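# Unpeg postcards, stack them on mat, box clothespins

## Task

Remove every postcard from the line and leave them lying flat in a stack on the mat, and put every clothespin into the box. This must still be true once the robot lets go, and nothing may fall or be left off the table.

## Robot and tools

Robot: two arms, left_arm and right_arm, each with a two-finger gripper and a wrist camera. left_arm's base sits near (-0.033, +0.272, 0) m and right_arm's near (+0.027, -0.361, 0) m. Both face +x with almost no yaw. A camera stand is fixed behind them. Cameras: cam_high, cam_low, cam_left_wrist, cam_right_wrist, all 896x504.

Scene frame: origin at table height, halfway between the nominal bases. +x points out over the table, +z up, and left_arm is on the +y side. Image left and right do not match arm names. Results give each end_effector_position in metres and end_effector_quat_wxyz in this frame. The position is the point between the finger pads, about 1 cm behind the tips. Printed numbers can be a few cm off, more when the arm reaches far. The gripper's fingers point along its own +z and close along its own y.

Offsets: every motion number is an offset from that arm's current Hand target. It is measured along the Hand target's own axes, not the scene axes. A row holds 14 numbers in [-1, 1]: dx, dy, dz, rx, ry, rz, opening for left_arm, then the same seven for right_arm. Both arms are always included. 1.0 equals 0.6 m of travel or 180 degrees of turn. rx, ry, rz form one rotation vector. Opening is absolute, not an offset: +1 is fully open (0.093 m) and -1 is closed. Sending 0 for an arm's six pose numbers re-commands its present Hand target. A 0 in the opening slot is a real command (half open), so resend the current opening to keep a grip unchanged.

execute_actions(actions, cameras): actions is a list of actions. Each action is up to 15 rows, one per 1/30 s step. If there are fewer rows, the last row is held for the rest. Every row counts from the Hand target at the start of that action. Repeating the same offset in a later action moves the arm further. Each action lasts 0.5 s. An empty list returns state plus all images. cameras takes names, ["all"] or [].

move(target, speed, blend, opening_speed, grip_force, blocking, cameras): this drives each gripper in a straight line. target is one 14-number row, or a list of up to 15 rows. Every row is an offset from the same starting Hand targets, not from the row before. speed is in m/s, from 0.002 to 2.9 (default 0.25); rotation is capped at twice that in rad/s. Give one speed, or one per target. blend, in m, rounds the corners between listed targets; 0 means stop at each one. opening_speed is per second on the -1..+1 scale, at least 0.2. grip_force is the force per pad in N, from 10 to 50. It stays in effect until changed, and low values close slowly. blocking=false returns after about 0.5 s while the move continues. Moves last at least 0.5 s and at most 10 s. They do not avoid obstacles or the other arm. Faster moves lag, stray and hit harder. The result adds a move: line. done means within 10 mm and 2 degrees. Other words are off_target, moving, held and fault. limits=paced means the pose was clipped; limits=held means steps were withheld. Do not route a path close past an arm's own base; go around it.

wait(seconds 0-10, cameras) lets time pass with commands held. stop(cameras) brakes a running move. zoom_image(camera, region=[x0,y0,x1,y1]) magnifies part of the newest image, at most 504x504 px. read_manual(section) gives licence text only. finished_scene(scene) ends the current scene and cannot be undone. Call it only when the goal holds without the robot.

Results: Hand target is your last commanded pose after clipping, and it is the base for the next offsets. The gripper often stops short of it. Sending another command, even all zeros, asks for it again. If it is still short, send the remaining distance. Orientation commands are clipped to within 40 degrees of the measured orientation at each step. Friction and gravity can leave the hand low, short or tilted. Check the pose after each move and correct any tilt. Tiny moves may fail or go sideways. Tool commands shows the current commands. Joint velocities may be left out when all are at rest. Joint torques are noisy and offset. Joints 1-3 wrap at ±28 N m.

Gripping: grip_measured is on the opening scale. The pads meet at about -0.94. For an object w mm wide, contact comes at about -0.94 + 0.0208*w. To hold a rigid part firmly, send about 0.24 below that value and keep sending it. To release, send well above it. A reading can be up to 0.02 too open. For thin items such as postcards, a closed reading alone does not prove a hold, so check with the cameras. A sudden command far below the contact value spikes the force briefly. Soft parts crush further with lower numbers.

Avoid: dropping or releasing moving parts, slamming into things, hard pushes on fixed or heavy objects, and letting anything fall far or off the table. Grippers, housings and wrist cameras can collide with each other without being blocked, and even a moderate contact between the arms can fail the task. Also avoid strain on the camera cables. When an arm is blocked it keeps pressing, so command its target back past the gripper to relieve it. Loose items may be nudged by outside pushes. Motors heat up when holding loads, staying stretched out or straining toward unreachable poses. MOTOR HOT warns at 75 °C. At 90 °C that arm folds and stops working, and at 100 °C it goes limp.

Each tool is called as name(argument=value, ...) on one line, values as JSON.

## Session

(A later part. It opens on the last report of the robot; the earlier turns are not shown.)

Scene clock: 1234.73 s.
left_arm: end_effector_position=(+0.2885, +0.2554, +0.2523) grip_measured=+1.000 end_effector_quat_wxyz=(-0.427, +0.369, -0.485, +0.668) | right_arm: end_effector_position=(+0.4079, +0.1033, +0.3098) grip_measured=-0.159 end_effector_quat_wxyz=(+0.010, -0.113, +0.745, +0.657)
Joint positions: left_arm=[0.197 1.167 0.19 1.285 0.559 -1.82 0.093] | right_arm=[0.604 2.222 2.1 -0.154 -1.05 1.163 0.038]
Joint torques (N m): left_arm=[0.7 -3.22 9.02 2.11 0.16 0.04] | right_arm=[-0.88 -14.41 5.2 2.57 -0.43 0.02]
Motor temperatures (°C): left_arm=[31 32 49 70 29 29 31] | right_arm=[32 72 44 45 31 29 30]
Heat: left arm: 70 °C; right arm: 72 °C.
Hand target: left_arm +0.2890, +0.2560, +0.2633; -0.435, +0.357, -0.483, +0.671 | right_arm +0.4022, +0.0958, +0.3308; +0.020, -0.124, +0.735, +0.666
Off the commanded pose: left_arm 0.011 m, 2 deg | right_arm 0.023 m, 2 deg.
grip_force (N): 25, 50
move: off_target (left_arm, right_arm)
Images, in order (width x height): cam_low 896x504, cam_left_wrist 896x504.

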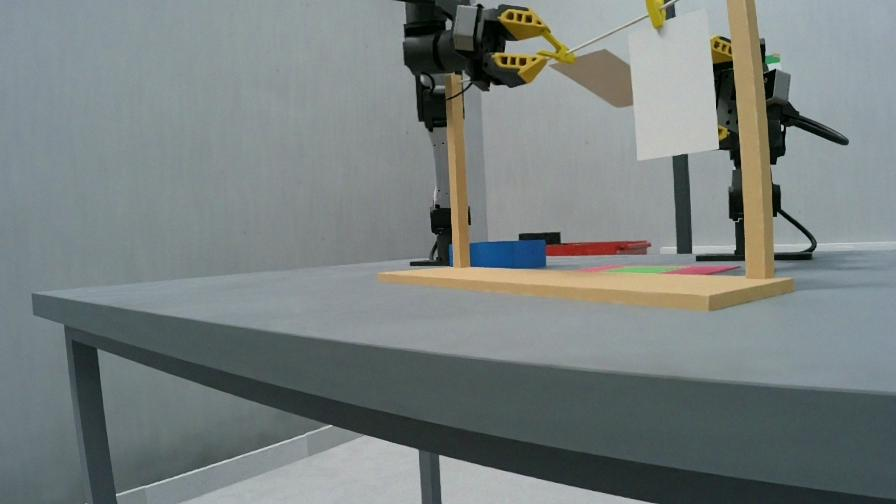

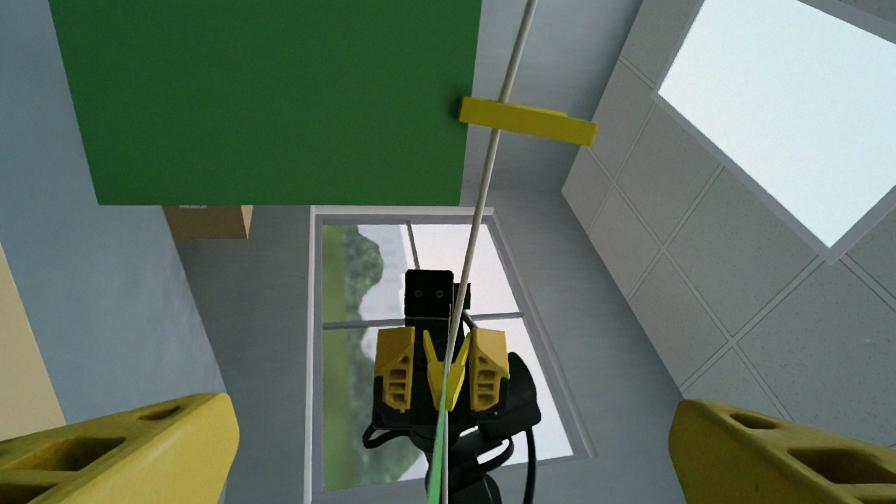

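move(target=[0.1667,0,0,0,0,0,1,0,0,0,0,0,0,-0.16], speed=0.15, cameras=["cam_left_wrist","cam_high"])

Scene clock: 1245.33 s.
left_arm: end_effector_position=(+0.2520, +0.1625, +0.2697) grip_measured=+1.000 end_effector_quat_wxyz=(-0.426, +0.358, -0.480, +0.678) | right_arm: end_effector_position=(+0.4080, +0.1033, +0.3099) grip_measured=-0.159 end_effector_quat_wxyz=(+0.010, -0.113, +0.745, +0.657)
Joint positions: left_arm=[-0.396 0.854 0.157 0.983 0.004 -1.651 0.093] | right_arm=[0.604 2.222 2.1 -0.154 -1.05 1.164 0.038]
Joint torques (N m): left_arm=[0.01 -0.79 8.1 2.2 0 0.29] | right_arm=[-0.88 -14.41 5.22 2.56 -0.43 0.01]
Motor temperatures (°C): left_arm=[31 32 51 64 29 29 31] | right_arm=[32 72 42 46 31 29 30]
Heat: left arm: 64 °C; right arm: 72 °C.
Hand target: left_arm +0.2523, +0.1631, +0.2693; -0.435, +0.357, -0.483, +0.671 | right_arm +0.4022, +0.0958, +0.3308; +0.020, -0.123, +0.735, +0.666
Off the commanded pose: left_arm 0.001 m, 1 deg | right_arm 0.023 m, 2 deg.
grip_force (N): 25, 50
move: off_target (right_arm)
Images, in order (width x height): cam_high 896x504, cam_left_wrist 896x504.

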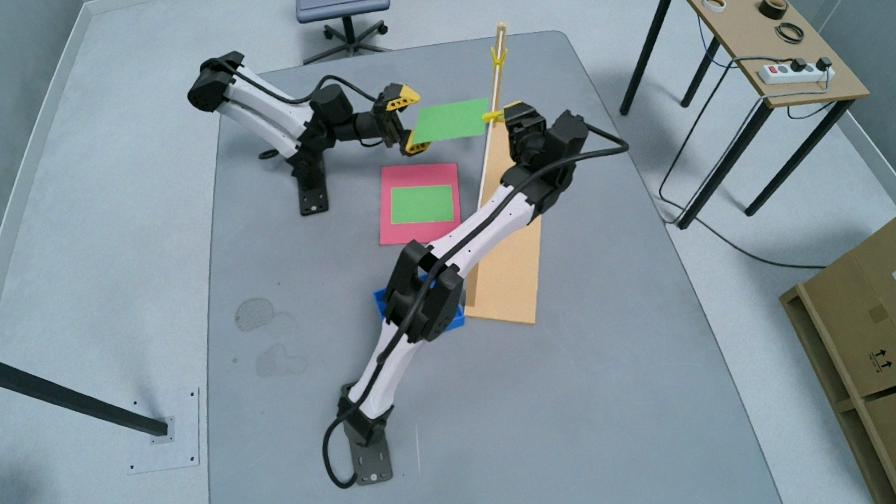

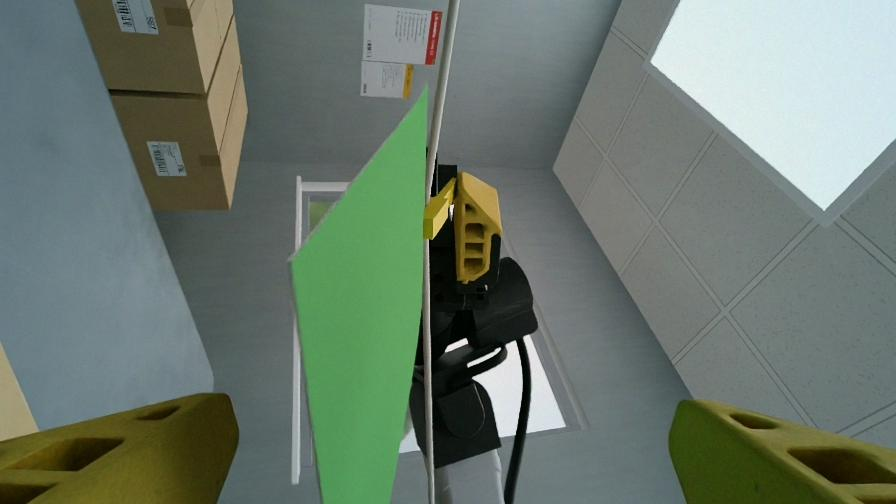

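move(target=[0,0.028,0,0,0,0,1,0,0,0,0,0,0,-0.16], speed=0.1, cameras=["cam_left_wrist"])

Scene clock: 1262.37 s.
left_arm: end_effector_position=(+0.2567, +0.1597, +0.2563) grip_measured=+1.000 end_effector_quat_wxyz=(-0.426, +0.358, -0.481, +0.677) | right_arm: end_effector_position=(+0.4080, +0.1033, +0.3099) grip_measured=-0.159 end_effector_quat_wxyz=(+0.010, -0.113, +0.745, +0.657)
Joint positions: left_arm=[-0.403 0.969 0.126 1.128 -0.003 -1.649 0.093] | right_arm=[0.604 2.222 2.1 -0.154 -1.05 1.164 0.038]
Joint torques (N m): left_arm=[-0.06 -0.73 6.9 2.39 0 0.25] | right_arm=[-0.88 -14.41 5.2 2.56 -0.43 0.01]
Motor temperatures (°C): left_arm=[31 32 50 61 29 29 30] | right_arm=[32 73 40 46 31 29 30]
Heat: left arm: 61 °C; right arm: 73 °C.
Hand target: left_arm +0.2563, +0.1604, +0.2530; -0.434, +0.357, -0.483, +0.671 | right_arm +0.4022, +0.0958, +0.3308; +0.020, -0.123, +0.735, +0.666
Off the commanded pose: left_arm 0.003 m, 1 deg | right_arm 0.023 m, 2 deg.
grip_force (N): 25, 50
move: off_target (right_arm)
Images, in order (width x height): cam_left_wrist 896x504.

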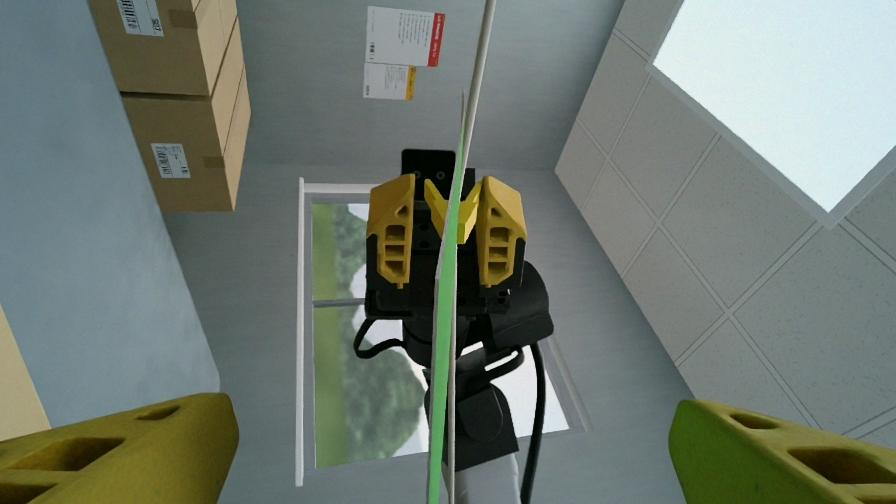

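move(target=[0,0.003,0,0,0,0,-1,0,0,0,0,0,0,-0.16], speed=0.1, grip_force=[30,50], cameras=["cam_left_wrist","cam_right_wrist"])

Scene clock: 1276.10 s.
left_arm: end_effector_position=(+0.2575, +0.1595, +0.2566) grip_measured=-0.979 end_effector_quat_wxyz=(-0.427, +0.357, -0.479, +0.679) | right_arm: end_effector_position=(+0.4080, +0.1033, +0.3099) grip_measured=-0.159 end_effector_quat_wxyz=(+0.010, -0.113, +0.745, +0.657)
Joint positions: left_arm=[-0.403 0.984 0.126 1.148 -0.003 -1.649 0] | right_arm=[0.604 2.222 2.1 -0.154 -1.05 1.164 0.038]
Joint torques (N m): left_arm=[-0.03 -0.43 6.11 2.39 0.03 0.25] | right_arm=[-0.88 -14.41 5.2 2.56 -0.43 0.02]
Motor temperatures (°C): left_arm=[31 32 50 59 29 29 30] | right_arm=[32 74 39 46 31 29 30]
Heat: left arm: 59 °C; right arm: 74 °C.
Hand target: left_arm +0.2567, +0.1602, +0.2514; -0.434, +0.357, -0.483, +0.671 | right_arm +0.4022, +0.0958, +0.3308; +0.020, -0.123, +0.735, +0.666
Off the commanded pose: left_arm 0.005 m, 1 deg | right_arm 0.023 m, 2 deg.
grip_force (N): 30, 50
move: off_target (right_arm)
Images, in order (width x height): cam_left_wrist 896x504, cam_right_wrist 896x504.

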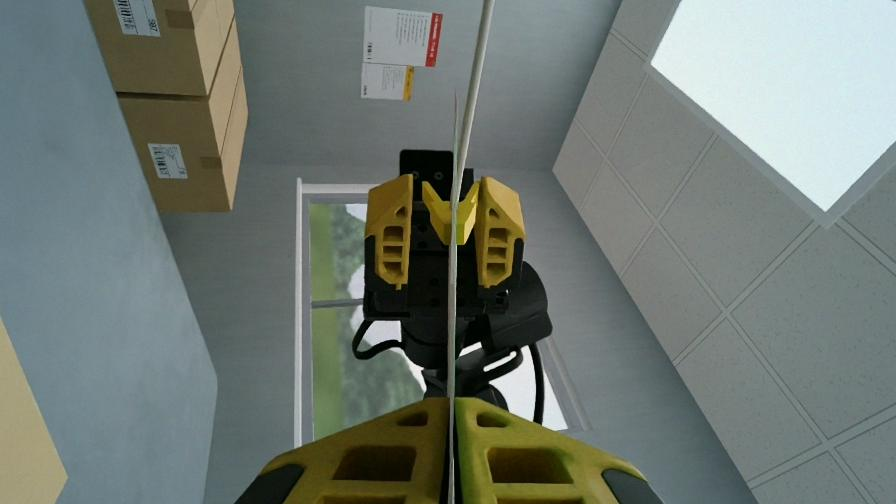

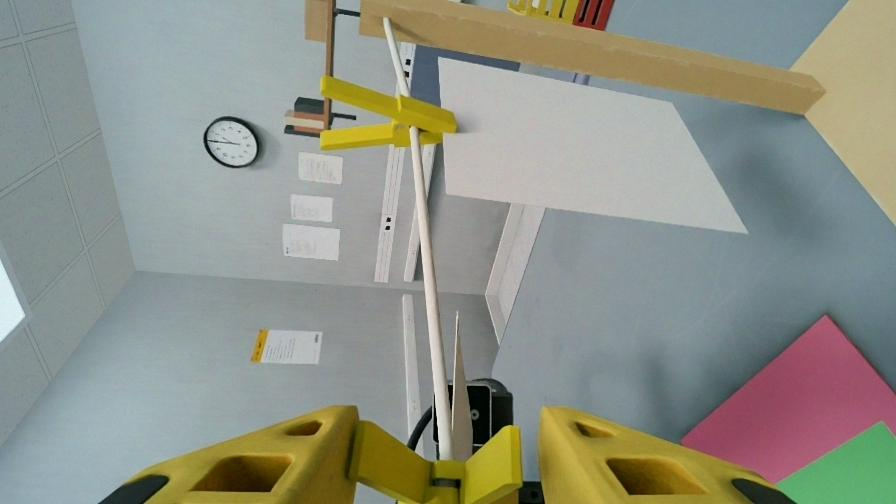

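move(target=[[0,0,0,0,0,0,-1,0,0,0,0,0,0,-0.65],[0,0,-0.0667,0,0,0,-1,0,0,0,0,0,0,-0.65]], speed=0.08, opening_speed=0.4, cameras=["cam_left_wrist","cam_right_wrist"])

Scene clock: 1287.00 s.
left_arm: end_effector_position=(+0.2218, +0.1725, +0.2459) grip_measured=-0.979 end_effector_quat_wxyz=(-0.427, +0.357, -0.479, +0.679) | right_arm: end_effector_position=(+0.4079, +0.1033, +0.3103) grip_measured=-0.644 end_effector_quat_wxyz=(+0.011, -0.113, +0.745, +0.658)
Joint positions: left_arm=[-0.409 0.632 0.014 0.908 -0.008 -1.647 0] | right_arm=[0.604 2.222 2.1 -0.151 -1.051 1.165 0.014]
Joint torques (N m): left_arm=[-0.1 -0.13 7.47 2.13 0 0.22] | right_arm=[-0.88 -14.39 5.22 2.54 -0.42 0.01]
Motor temperatures (°C): left_arm=[31 31 50 58 29 29 31] | right_arm=[32 75 39 46 31 29 30]
Heat: left arm: 58 °C; right arm: 75 °C. Fold the right arm in close to its base, or ease its load, before you think long.
Hand target: left_arm +0.2207, +0.1737, +0.2403; -0.434, +0.357, -0.483, +0.671 | right_arm +0.4021, +0.0958, +0.3308; +0.020, -0.124, +0.735, +0.666
Off the commanded pose: left_arm 0.006 m, 1 deg | right_arm 0.023 m, 2 deg.
MOTOR HOT: joint 2 (shoulder) of the right arm reports 75 °C; the controller's stop level is 90 °C. To cool a motor, set the load down, stop pushing, or move to a pose that needs little force.
joint sent to its limit (left arm) — joint 3 (elbow), lower limit, where the elbow is as bent as it goes. The joint targets still meet the commanded pose.
grip_force (N): 30, 50
move: off_target (right_arm)
Images, in order (width x height): cam_left_wrist 896x504, cam_right_wrist 896x504.

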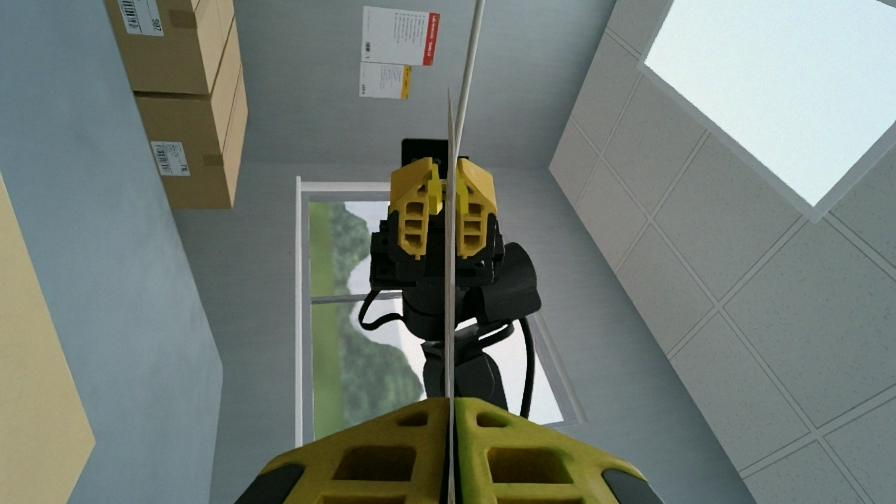

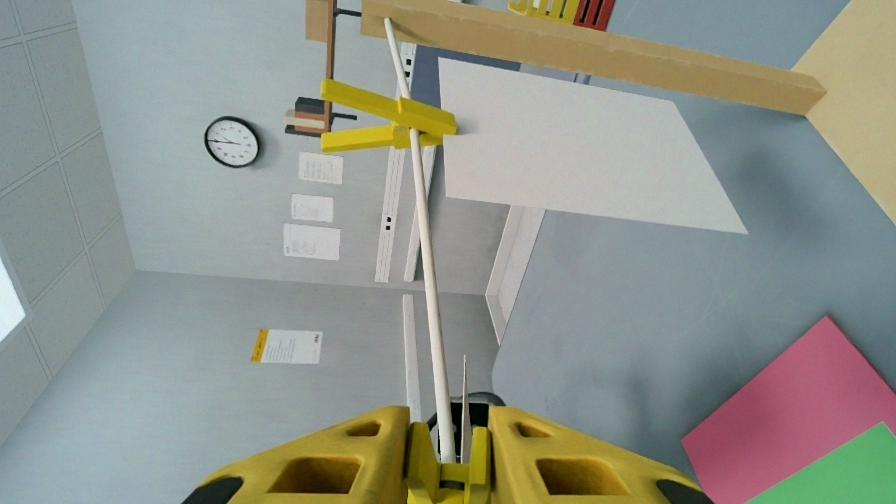

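move(target=[[0,0,0,0,0,0,-1,-0.0722,0,-0.0417,0,0,0,-0.65],[-0.05,-0.004,-0.002,0,0,0,-1,-0.041,0.131,-0.129,0.1222,0,-0.2117,-0.65],[-0.1575,-0.0115,-0.0057,0,0,0,-1,0.1717,0.1468,-0.1978,0.2139,0,-0.3705,-0.65]], speed=[0.1,0.2,0.3], blend=[0.01,0.03,0], cameras=["cam_right_wrist","cam_left_wrist","cam_high"])

Scene clock: 1323.60 s.
left_arm: end_effector_position=(+0.2494, +0.2630, +0.2286) grip_measured=-0.979 end_effector_quat_wxyz=(-0.428, +0.372, -0.488, +0.664) | right_arm: end_effector_position=(+0.3034, -0.0278, +0.4018) grip_measured=-0.644 end_effector_quat_wxyz=(+0.401, -0.489, +0.721, +0.282)
Joint positions: left_arm=[0.314 1.061 0.023 1.36 0.667 -1.854 0] | right_arm=[0.689 1.646 2.065 -1.021 -0.41 -0.25 0.014]
Joint torques (N m): left_arm=[0.85 -0.58 8.59 2.41 0.13 -0.1] | right_arm=[0.25 -7.72 4.26 2.69 -0.15 0.08]
Motor temperatures (°C): left_arm=[31 31 52 58 29 29 31] | right_arm=[32 75 39 46 31 29 30]
Heat: left arm: 58 °C; right arm: 75 °C. Fold the right arm in close to its base, or ease its load, before you think long.
Hand target: left_arm +0.2507, +0.2636, +0.2402; -0.434, +0.357, -0.483, +0.671 | right_arm +0.2999, -0.0297, +0.4098; +0.414, -0.487, +0.716, +0.282
Off the commanded pose: left_arm 0.012 m, 2 deg | right_arm 0.009 m, 2 deg.
MOTOR HOT: still on. Joint 2 (shoulder) of the right arm reports 75 °C.
elbow stopped short (right arm): the move would have taken joint 3 (elbow) straighter than the controller allows.
grip_force (N): 30, 50
move: off_target (left_arm)
Images, in order (width x height): cam_high 896x504, cam_left_wrist 896x504, cam_right_wrist 896x504.

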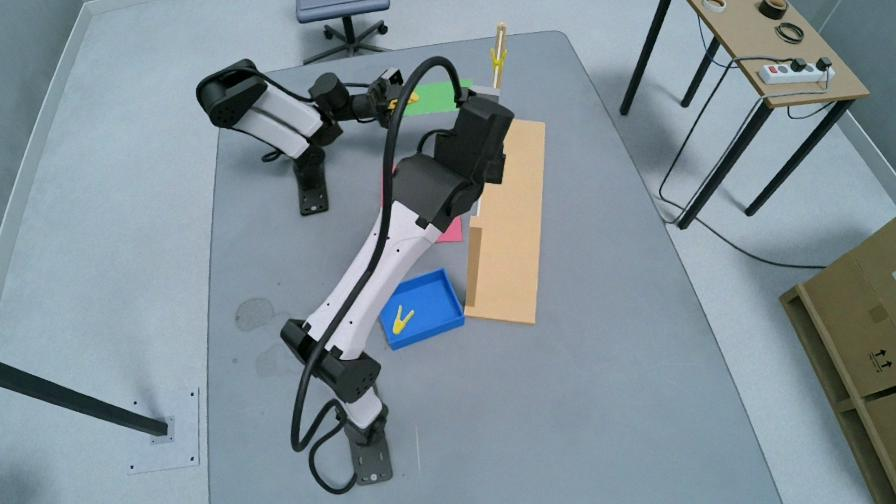

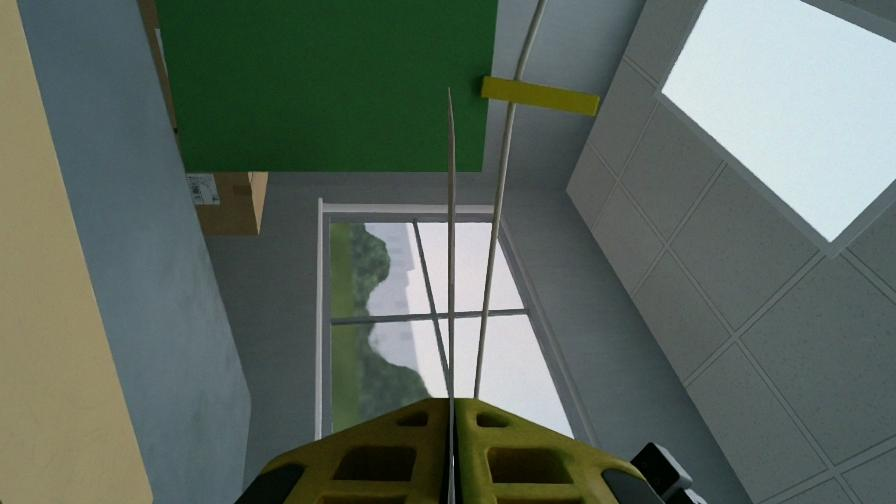

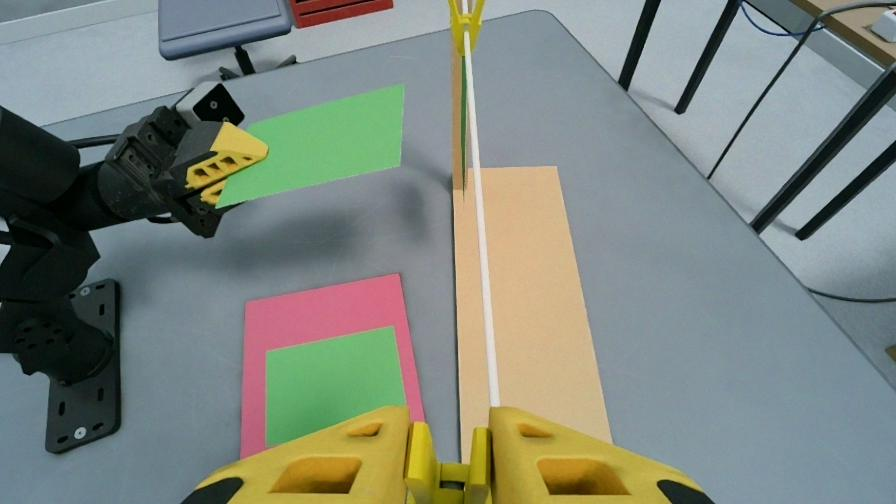

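move(target=[0,0,0,0,0,0,-1,0.4482,0.0972,0.0563,0,0.3333,0,-0.65], speed=0.3, cameras=["cam_right_wrist","cam_high"])

Scene clock: 1345.13 s.
left_arm: end_effector_position=(+0.2494, +0.2630, +0.2287) grip_measured=-0.979 end_effector_quat_wxyz=(-0.428, +0.372, -0.487, +0.664) | right_arm: end_effector_position=(+0.2593, -0.0723, +0.2570) grip_measured=-0.644 end_effector_quat_wxyz=(+0.223, -0.561, +0.797, +0.003)
Joint positions: left_arm=[0.314 1.061 0.023 1.36 0.667 -1.854 0] | right_arm=[0.924 1.638 1.802 -1.307 0.141 -0.3 0.014]
Joint torques (N m): left_arm=[0.9 -0.51 8.8 2.38 0.12 -0.09] | right_arm=[-0.14 1.25 -2.66 -0.97 -1.41 1.07]
Motor temperatures (°C): left_arm=[31 31 51 60 29 29 31] | right_arm=[32 65 38 45 31 29 30]
Heat: left arm: 60 °C; right arm: 65 °C.
Hand target: left_arm +0.2507, +0.2636, +0.2402; -0.434, +0.357, -0.483, +0.671 | right_arm +0.2070, -0.1059, +0.1600; +0.000, -0.562, +0.827, +0.001
Off the commanded pose: left_arm 0.012 m, 2 deg | right_arm 0.115 m, 26 deg.
MOTOR HOT: cleared for the motors of the right arm.
grip_force (N): 30, 50
move: off_target (left_arm, right_arm)
Images, in order (width x height): cam_high 896x504, cam_right_wrist 896x504.

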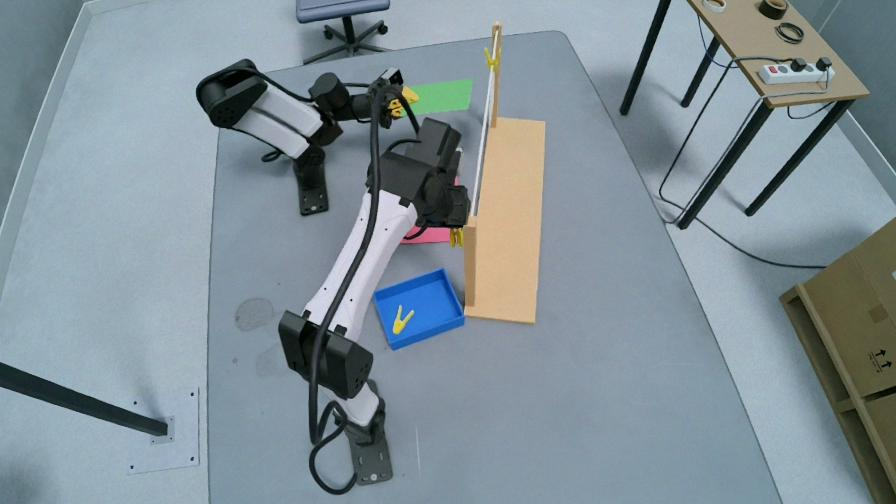

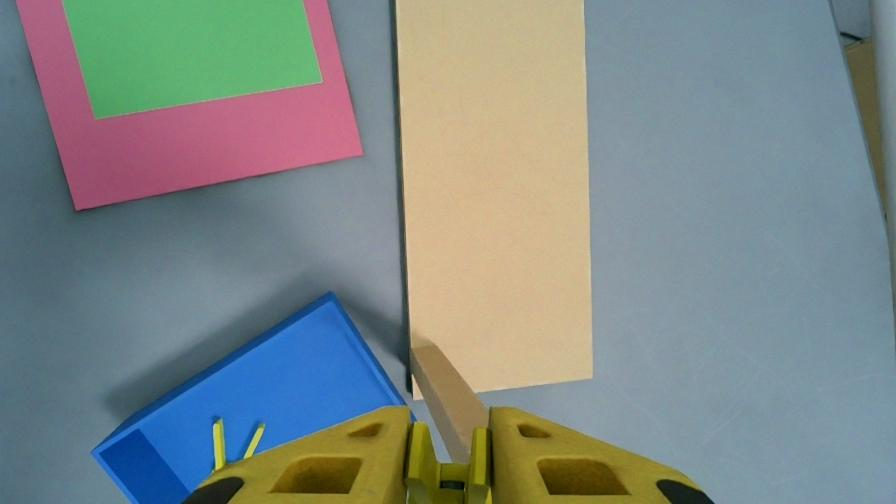

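move(target=[0,0,0,0,0,0,-1,-0.0977,-0.0387,-0.4167,0,-0.15,0,-0.65], speed=0.2, cameras=["cam_right_wrist","cam_high","cam_low"])

Scene clock: 1369.93 s.
left_arm: end_effector_position=(+0.2494, +0.2630, +0.2287) grip_measured=-0.979 end_effector_quat_wxyz=(-0.428, +0.372, -0.487, +0.664) | right_arm: end_effector_position=(+0.2505, -0.0603, +0.4064) grip_measured=-0.644 end_effector_quat_wxyz=(+0.327, -0.518, +0.772, +0.171)
Joint positions: left_arm=[0.314 1.061 0.023 1.36 0.667 -1.854 0] | right_arm=[0.836 1.772 2.525 -1.579 -0.139 -0.257 0.014]
Joint torques (N m): left_arm=[0.38 -0.44 8.85 2.39 0.09 -0.11] | right_arm=[-0.91 -5.08 5.22 2.16 -0.37 0.07]
Motor temperatures (°C): left_arm=[31 31 51 62 29 29 31] | right_arm=[32 56 36 42 32 29 30]
Heat: left arm: 62 °C; right arm: 56 °C.
Hand target: left_arm +0.2507, +0.2636, +0.2402; -0.434, +0.357, -0.483, +0.671 | right_arm +0.2500, -0.0603, +0.4102; +0.194, -0.547, +0.804, +0.132
Off the commanded pose: left_arm 0.012 m, 2 deg | right_arm 0.004 m, 17 deg.
joint sent to its limit (right arm) — joint 4 (wrist pitch), lower limit. The joint targets are off in orientation, not in position.
grip_force (N): 30, 50
move: off_target (left_arm, right_arm)
Images, in order (width x height): cam_high 896x504, cam_low 896x504, cam_right_wrist 896x504.

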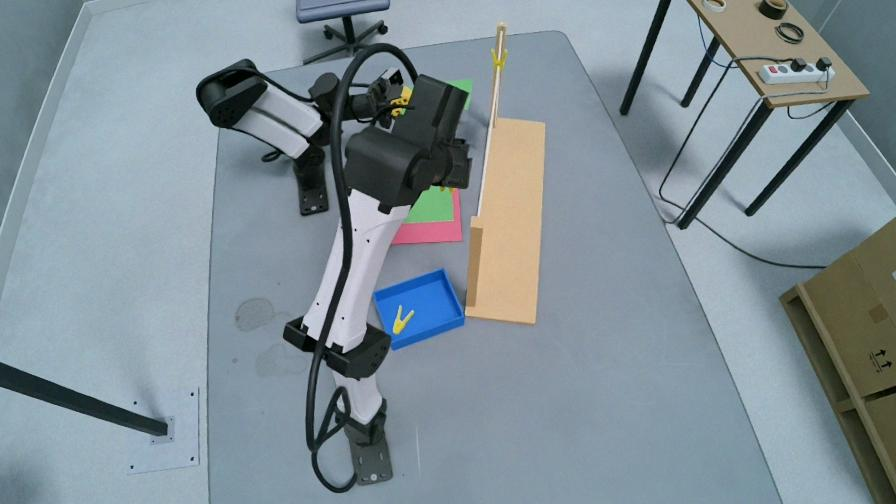

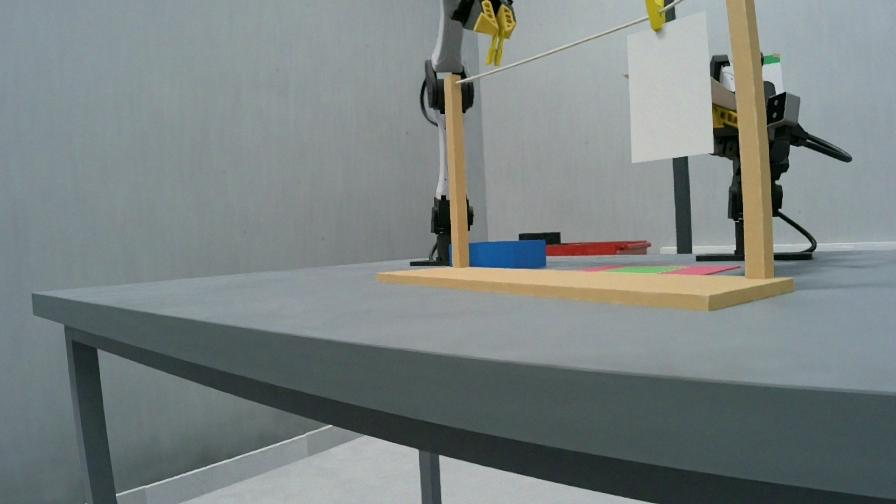

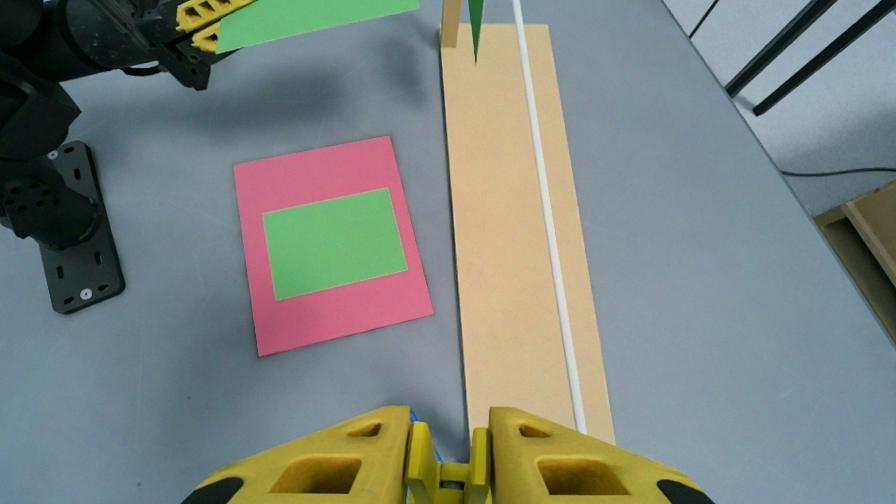

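move(target=[[0,0,0,0,0,0,-1,0.1522,0.0593,0.1287,0,0.15,0,-0.65],[0.1172,-0.0447,-0.0122,-0.0033,0.0533,-0.0154,-1,0.2998,0.0387,0.3718,0,0.15,0,-0.65]], speed=0.25, blend=[0.03,0], cameras=["cam_right_wrist","cam_high","cam_left_wrist"])

Scene clock: 1403.83 s.
left_arm: end_effector_position=(+0.2118, +0.2051, +0.2556) grip_measured=-0.979 end_effector_quat_wxyz=(-0.360, +0.326, -0.515, +0.706) | right_arm: end_effector_position=(+0.2039, -0.1037, +0.1255) grip_measured=-0.644 end_effector_quat_wxyz=(-0.013, -0.562, +0.827, +0.002)
Joint positions: left_arm=[0.119 0.515 0.053 0.795 0.658 -1.872 0] | right_arm=[0.929 1.744 1.481 -1.331 -0.012 -0.23 0.014]
Joint torques (N m): left_arm=[0.03 0.54 10.61 2.02 -0.05 0.22] | right_arm=[-0.88 -8.49 4.15 0.57 0.02 -0.07]
Motor temperatures (°C): left_arm=[31 31 51 62 29 29 31] | right_arm=[32 54 37 43 31 29 30]
Heat: left arm: 62 °C; right arm: 54 °C.
Hand target: left_arm +0.2119, +0.2050, +0.2681; -0.374, +0.314, -0.512, +0.706 | right_arm +0.2068, -0.1062, +0.1296; +0.001, -0.562, +0.827, +0.001
Off the commanded pose: left_arm 0.013 m, 2 deg | right_arm 0.006 m, 2 deg.
grip_force (N): 30, 50
move: off_target (left_arm)
Images, in order (width x height): cam_high 896x504, cam_left_wrist 896x504, cam_right_wrist 896x504.

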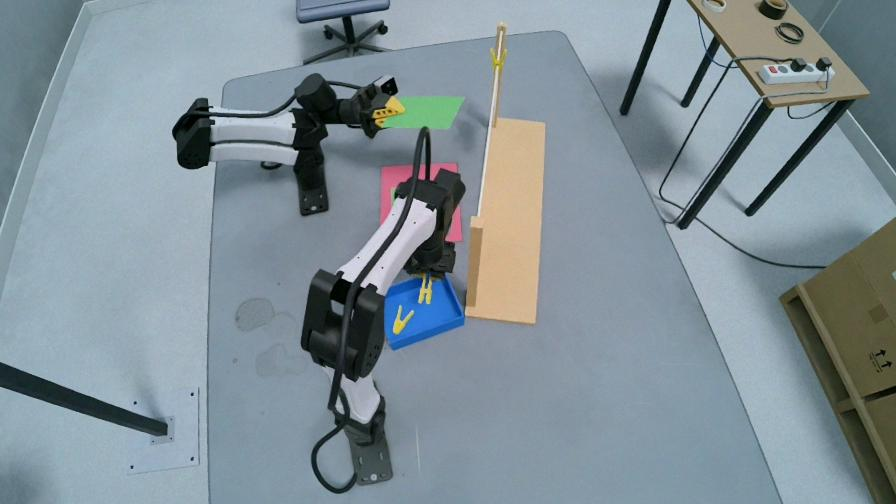

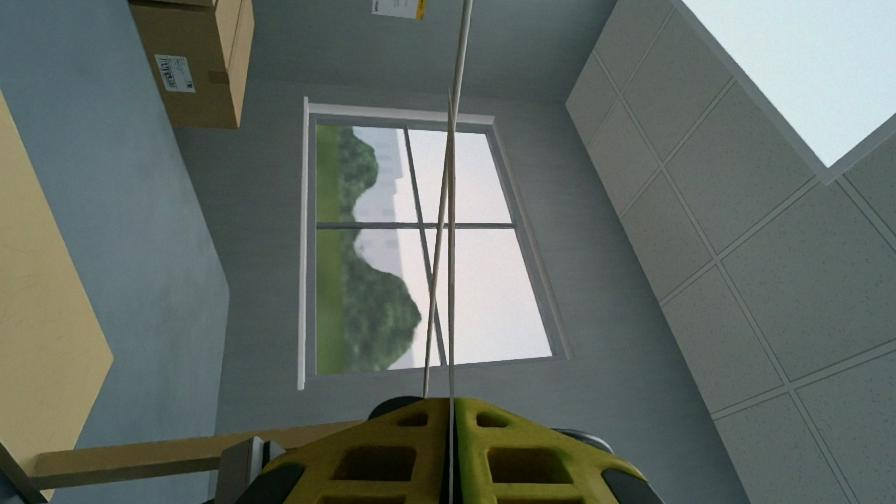

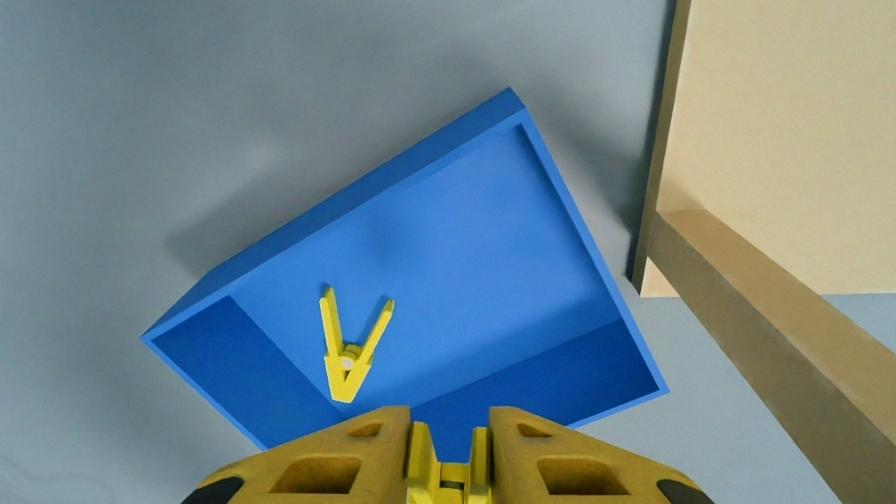

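move(target=[0,0,0,0,0,0,-1,-0.008,-0.0217,0.161,0,0,0,-0.65], speed=0.2, cameras=["cam_right_wrist","cam_left_wrist"])

Scene clock: 1428.50 s.
left_arm: end_effector_position=(+0.2119, +0.2052, +0.2554) grip_measured=-0.979 end_effector_quat_wxyz=(-0.360, +0.327, -0.515, +0.706) | right_arm: end_effector_position=(+0.2148, -0.1082, +0.0352) grip_measured=-0.645 end_effector_quat_wxyz=(-0.012, -0.562, +0.827, +0.002)
Joint positions: left_arm=[0.119 0.515 0.053 0.793 0.657 -1.872 0] | right_arm=[0.893 1.819 1.206 -0.979 -0.011 -0.266 0.014]
Joint torques (N m): left_arm=[0.08 0.42 11.06 1.99 -0.09 0.28] | right_arm=[-0.91 -6.74 4.23 0.8 0 -0.08]
Motor temperatures (°C): left_arm=[31 30 55 58 29 29 31] | right_arm=[32 55 37 40 31 29 30]
Heat: left arm: 58 °C; right arm: 55 °C.
Hand target: left_arm +0.2119, +0.2050, +0.2681; -0.374, +0.314, -0.512, +0.706 | right_arm +0.2207, -0.1064, +0.0330; +0.000, -0.562, +0.827, +0.001
Off the commanded pose: left_arm 0.013 m, 2 deg | right_arm 0.007 m, 1 deg.
grip_force (N): 30, 50
move: off_target (left_arm)
Images, in order (width x height): cam_left_wrist 896x504, cam_right_wrist 896x504.

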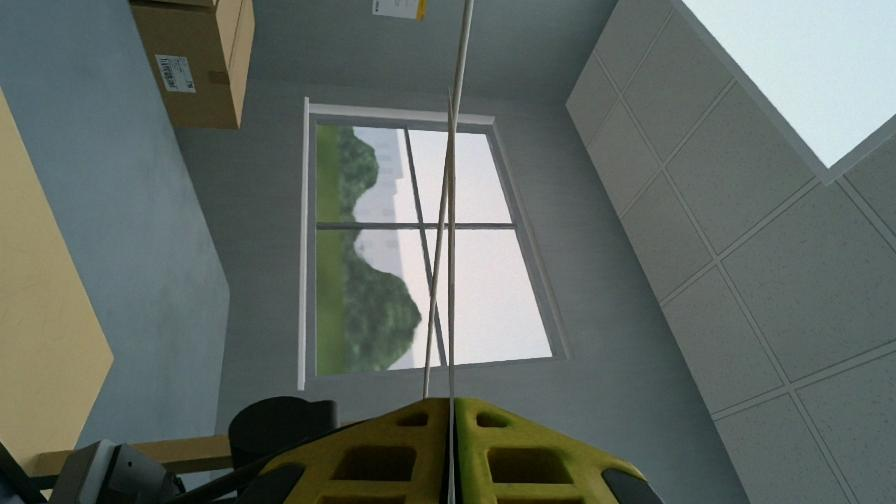

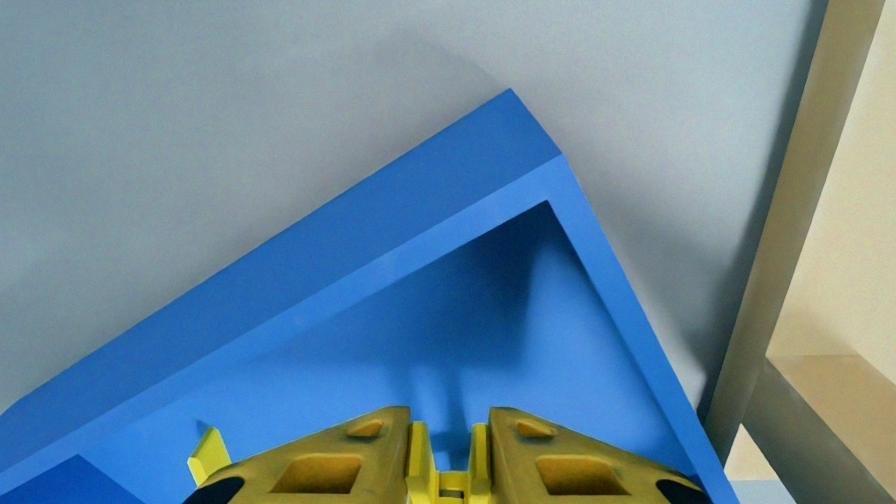

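move(target=[[0,0,0,0,0,0,-1,0.004,0.017,0.014,0,0,0,-0.65],[0,0,0,0,0,0,-1,0.004,0.017,0.014,0,0,0,-0.2],[0,0,0,0,0,0,-1,0.004,0.017,-0.36,0,0,0,-0.2]], speed=0.2, opening_speed=0.8, cameras=["cam_right_wrist","cam_high"])

Scene clock: 1440.57 s.
left_arm: end_effector_position=(+0.2119, +0.2052, +0.2554) grip_measured=-0.979 end_effector_quat_wxyz=(-0.360, +0.327, -0.515, +0.706) | right_arm: end_effector_position=(+0.2115, -0.1048, +0.2412) grip_measured=-0.201 end_effector_quat_wxyz=(+0.083, -0.561, +0.823, +0.032)
Joint positions: left_arm=[0.119 0.515 0.053 0.793 0.657 -1.872 0] | right_arm=[0.911 1.657 1.838 -1.575 -0.005 -0.25 0.036]
Joint torques (N m): left_arm=[0.01 0.47 11.06 2.03 -0.12 0.21] | right_arm=[0.13 -6.42 6.38 0.86 -0.07 0.09]
Motor temperatures (°C): left_arm=[31 30 57 57 29 29 31] | right_arm=[32 56 37 39 31 29 30]
Heat: left arm: 57 °C; right arm: 56 °C.
Hand target: left_arm +0.2119, +0.2050, +0.2681; -0.374, +0.314, -0.512, +0.706 | right_arm +0.2103, -0.1052, +0.2490; +0.000, -0.562, +0.827, +0.001
Off the commanded pose: left_arm 0.013 m, 2 deg | right_arm 0.008 m, 10 deg.
joint sent to its limit (right arm) — joint 4 (wrist pitch), lower limit. The joint targets are off in orientation, not in position.
grip_force (N): 30, 50
move: off_target (left_arm, right_arm)
Images, in order (width x height): cam_high 896x504, cam_right_wrist 896x504.

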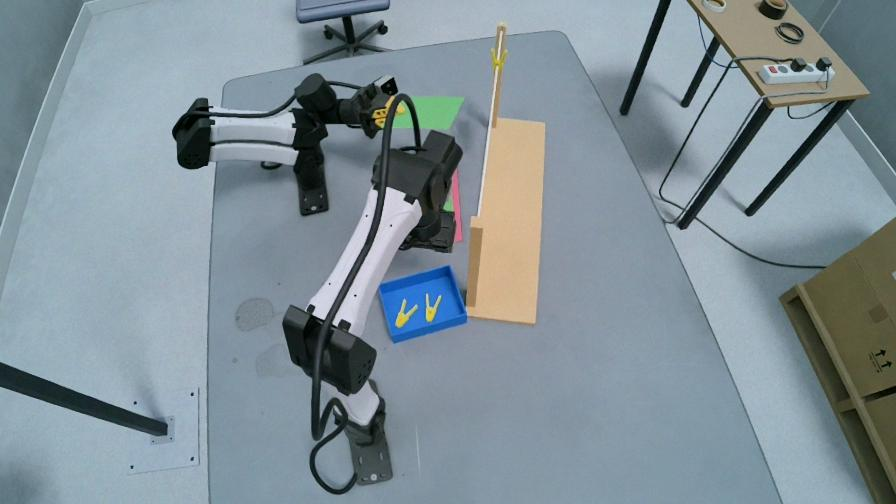

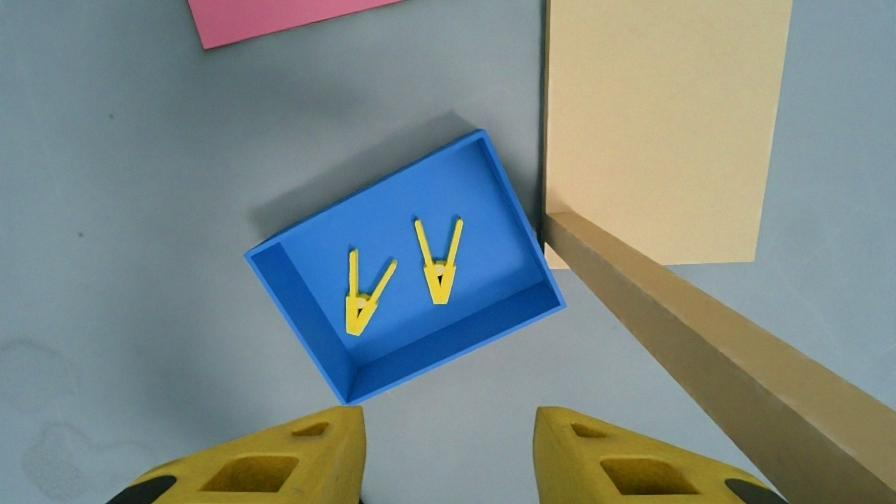

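move(target=[0,0,0,0,0,0,-1,-0.2778,0.1598,-0.06,0.4393,-0.2776,-0.4168,1], speed=0.3, cameras=["cam_right_wrist","cam_high"])

Scene clock: 1474.07 s.
left_arm: end_effector_position=(+0.2119, +0.2052, +0.2554) grip_measured=-0.979 end_effector_quat_wxyz=(-0.360, +0.327, -0.515, +0.706) | right_arm: end_effector_position=(+0.1822, +0.0835, +0.2901) grip_measured=+1.000 end_effector_quat_wxyz=(-0.619, +0.727, -0.116, +0.272)
Joint positions: left_arm=[0.119 0.515 0.053 0.793 0.657 -1.872 0] | right_arm=[1.329 1.468 0.967 0.41 0.363 -1.794 0.093]
Joint torques (N m): left_arm=[-0.05 0.36 10.86 1.98 -0.06 0.3] | right_arm=[-0.91 -5.07 5.38 2.98 -0.3 0]
Motor temperatures (°C): left_arm=[31 30 59 55 29 29 31] | right_arm=[32 56 38 39 31 29 30]
Heat: left arm: 59 °C; right arm: 56 °C.
Hand target: left_arm +0.2119, +0.2050, +0.2681; -0.374, +0.314, -0.512, +0.706 | right_arm +0.1824, +0.0850, +0.2852; -0.620, +0.729, -0.110, +0.269
Off the commanded pose: left_arm 0.013 m, 2 deg | right_arm 0.005 m, 1 deg.
grip_force (N): 30, 50
move: off_target (left_arm)
Images, in order (width x height): cam_high 896x504, cam_right_wrist 896x504.

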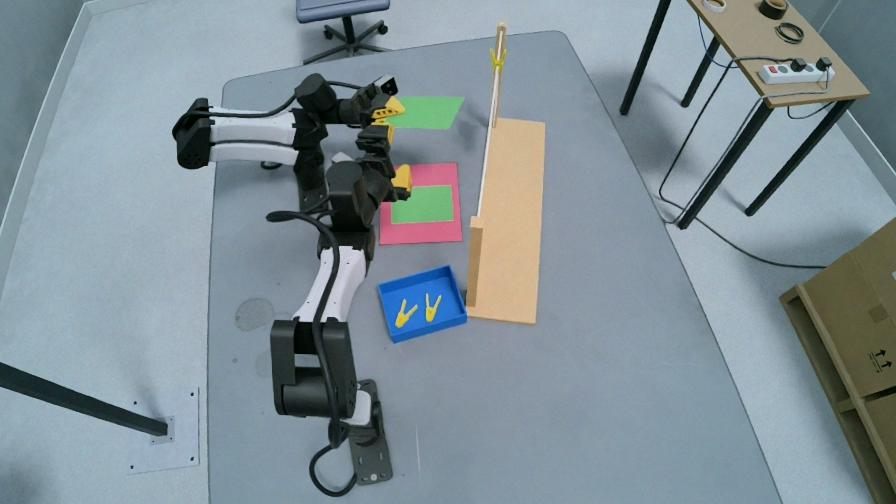

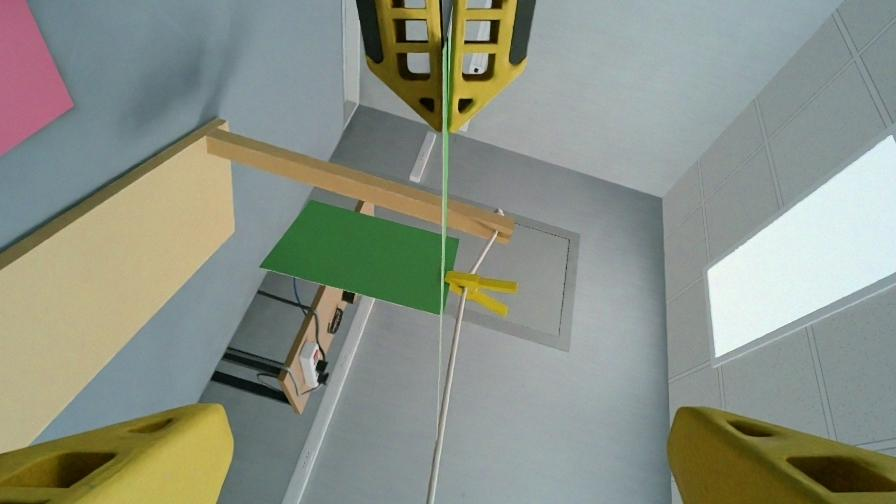

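move(target=[0,0,0,0,0,0,-1,0.004,0.005,0.2,0,0,0,1], speed=0.15, cameras=["cam_right_wrist"])

Scene clock: 1498.13 s.
left_arm: end_effector_position=(+0.2119, +0.2052, +0.2554) grip_measured=-0.979 end_effector_quat_wxyz=(-0.360, +0.327, -0.515, +0.706) | right_arm: end_effector_position=(+0.2476, +0.1795, +0.2622) grip_measured=+1.000 end_effector_quat_wxyz=(-0.611, +0.735, -0.116, +0.272)
Joint positions: left_arm=[0.119 0.515 0.053 0.793 0.657 -1.872 0] | right_arm=[1.225 1.903 1.361 0.431 0.262 -1.805 0.093]
Joint torques (N m): left_arm=[-0.01 0.47 11.02 2 -0.05 0.18] | right_arm=[-0.69 -8.51 8.7 2.77 -0.32 0.02]
Motor temperatures (°C): left_arm=[31 30 60 55 29 29 31] | right_arm=[32 53 37 43 31 29 30]
Heat: left arm: 60 °C; right arm: 53 °C.
Hand target: left_arm +0.2119, +0.2050, +0.2681; -0.374, +0.314, -0.512, +0.706 | right_arm +0.2483, +0.1846, +0.2724; -0.620, +0.729, -0.110, +0.269
Off the commanded pose: left_arm 0.013 m, 2 deg | right_arm 0.012 m, 1 deg.
grip_force (N): 30, 50
move: off_target (left_arm, right_arm)
Images, in order (width x height): cam_right_wrist 896x504.

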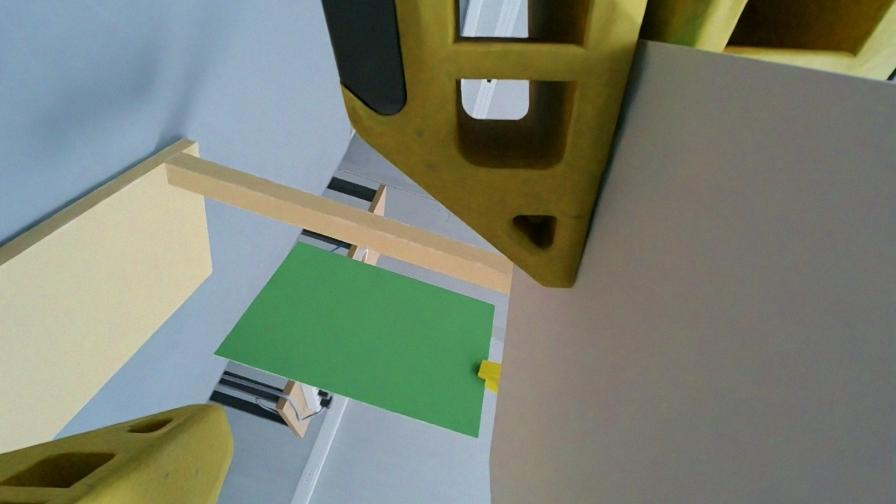

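move(target=[0,0,0,0,0,0,-1,0,-0.04,0.005,0,0,0,1], speed=0.1, cameras=["cam_right_wrist"])

Scene clock: 1513.13 s.
left_arm: end_effector_position=(+0.2124, +0.2058, +0.2552) grip_measured=-0.979 end_effector_quat_wxyz=(-0.361, +0.328, -0.514, +0.706) | right_arm: end_effector_position=(+0.2487, +0.1861, +0.2888) grip_measured=+1.000 end_effector_quat_wxyz=(-0.614, +0.732, -0.116, +0.272)
Joint positions: left_arm=[0.119 0.515 0.053 0.792 0.653 -1.871 0] | right_arm=[1.226 1.903 1.463 0.338 0.262 -1.805 0.093]
Joint torques (N m): left_arm=[0.03 0.75 10.96 2.09 -0.05 0.28] | right_arm=[0.24 -8.29 8.64 2.75 -0.18 0.03]
Motor temperatures (°C): left_arm=[31 30 61 54 29 29 31] | right_arm=[32 56 39 43 31 29 30]
Heat: left arm: 61 °C; right arm: 56 °C.
Hand target: left_arm +0.2119, +0.2050, +0.2681; -0.374, +0.314, -0.512, +0.706 | right_arm +0.2457, +0.1922, +0.2954; -0.620, +0.729, -0.110, +0.269
Off the commanded pose: left_arm 0.013 m, 2 deg | right_arm 0.009 m, 1 deg.
grip_force (N): 30, 50
move: off_target (left_arm)
Images, in order (width x height): cam_right_wrist 896x504.

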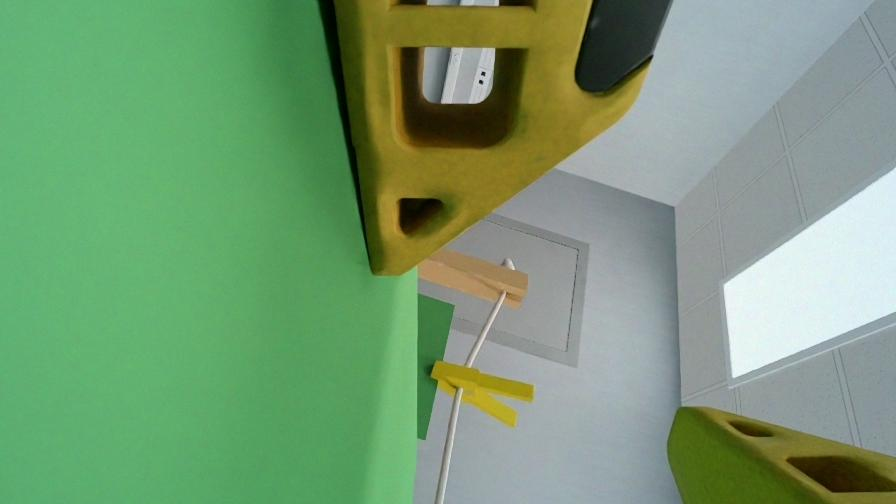

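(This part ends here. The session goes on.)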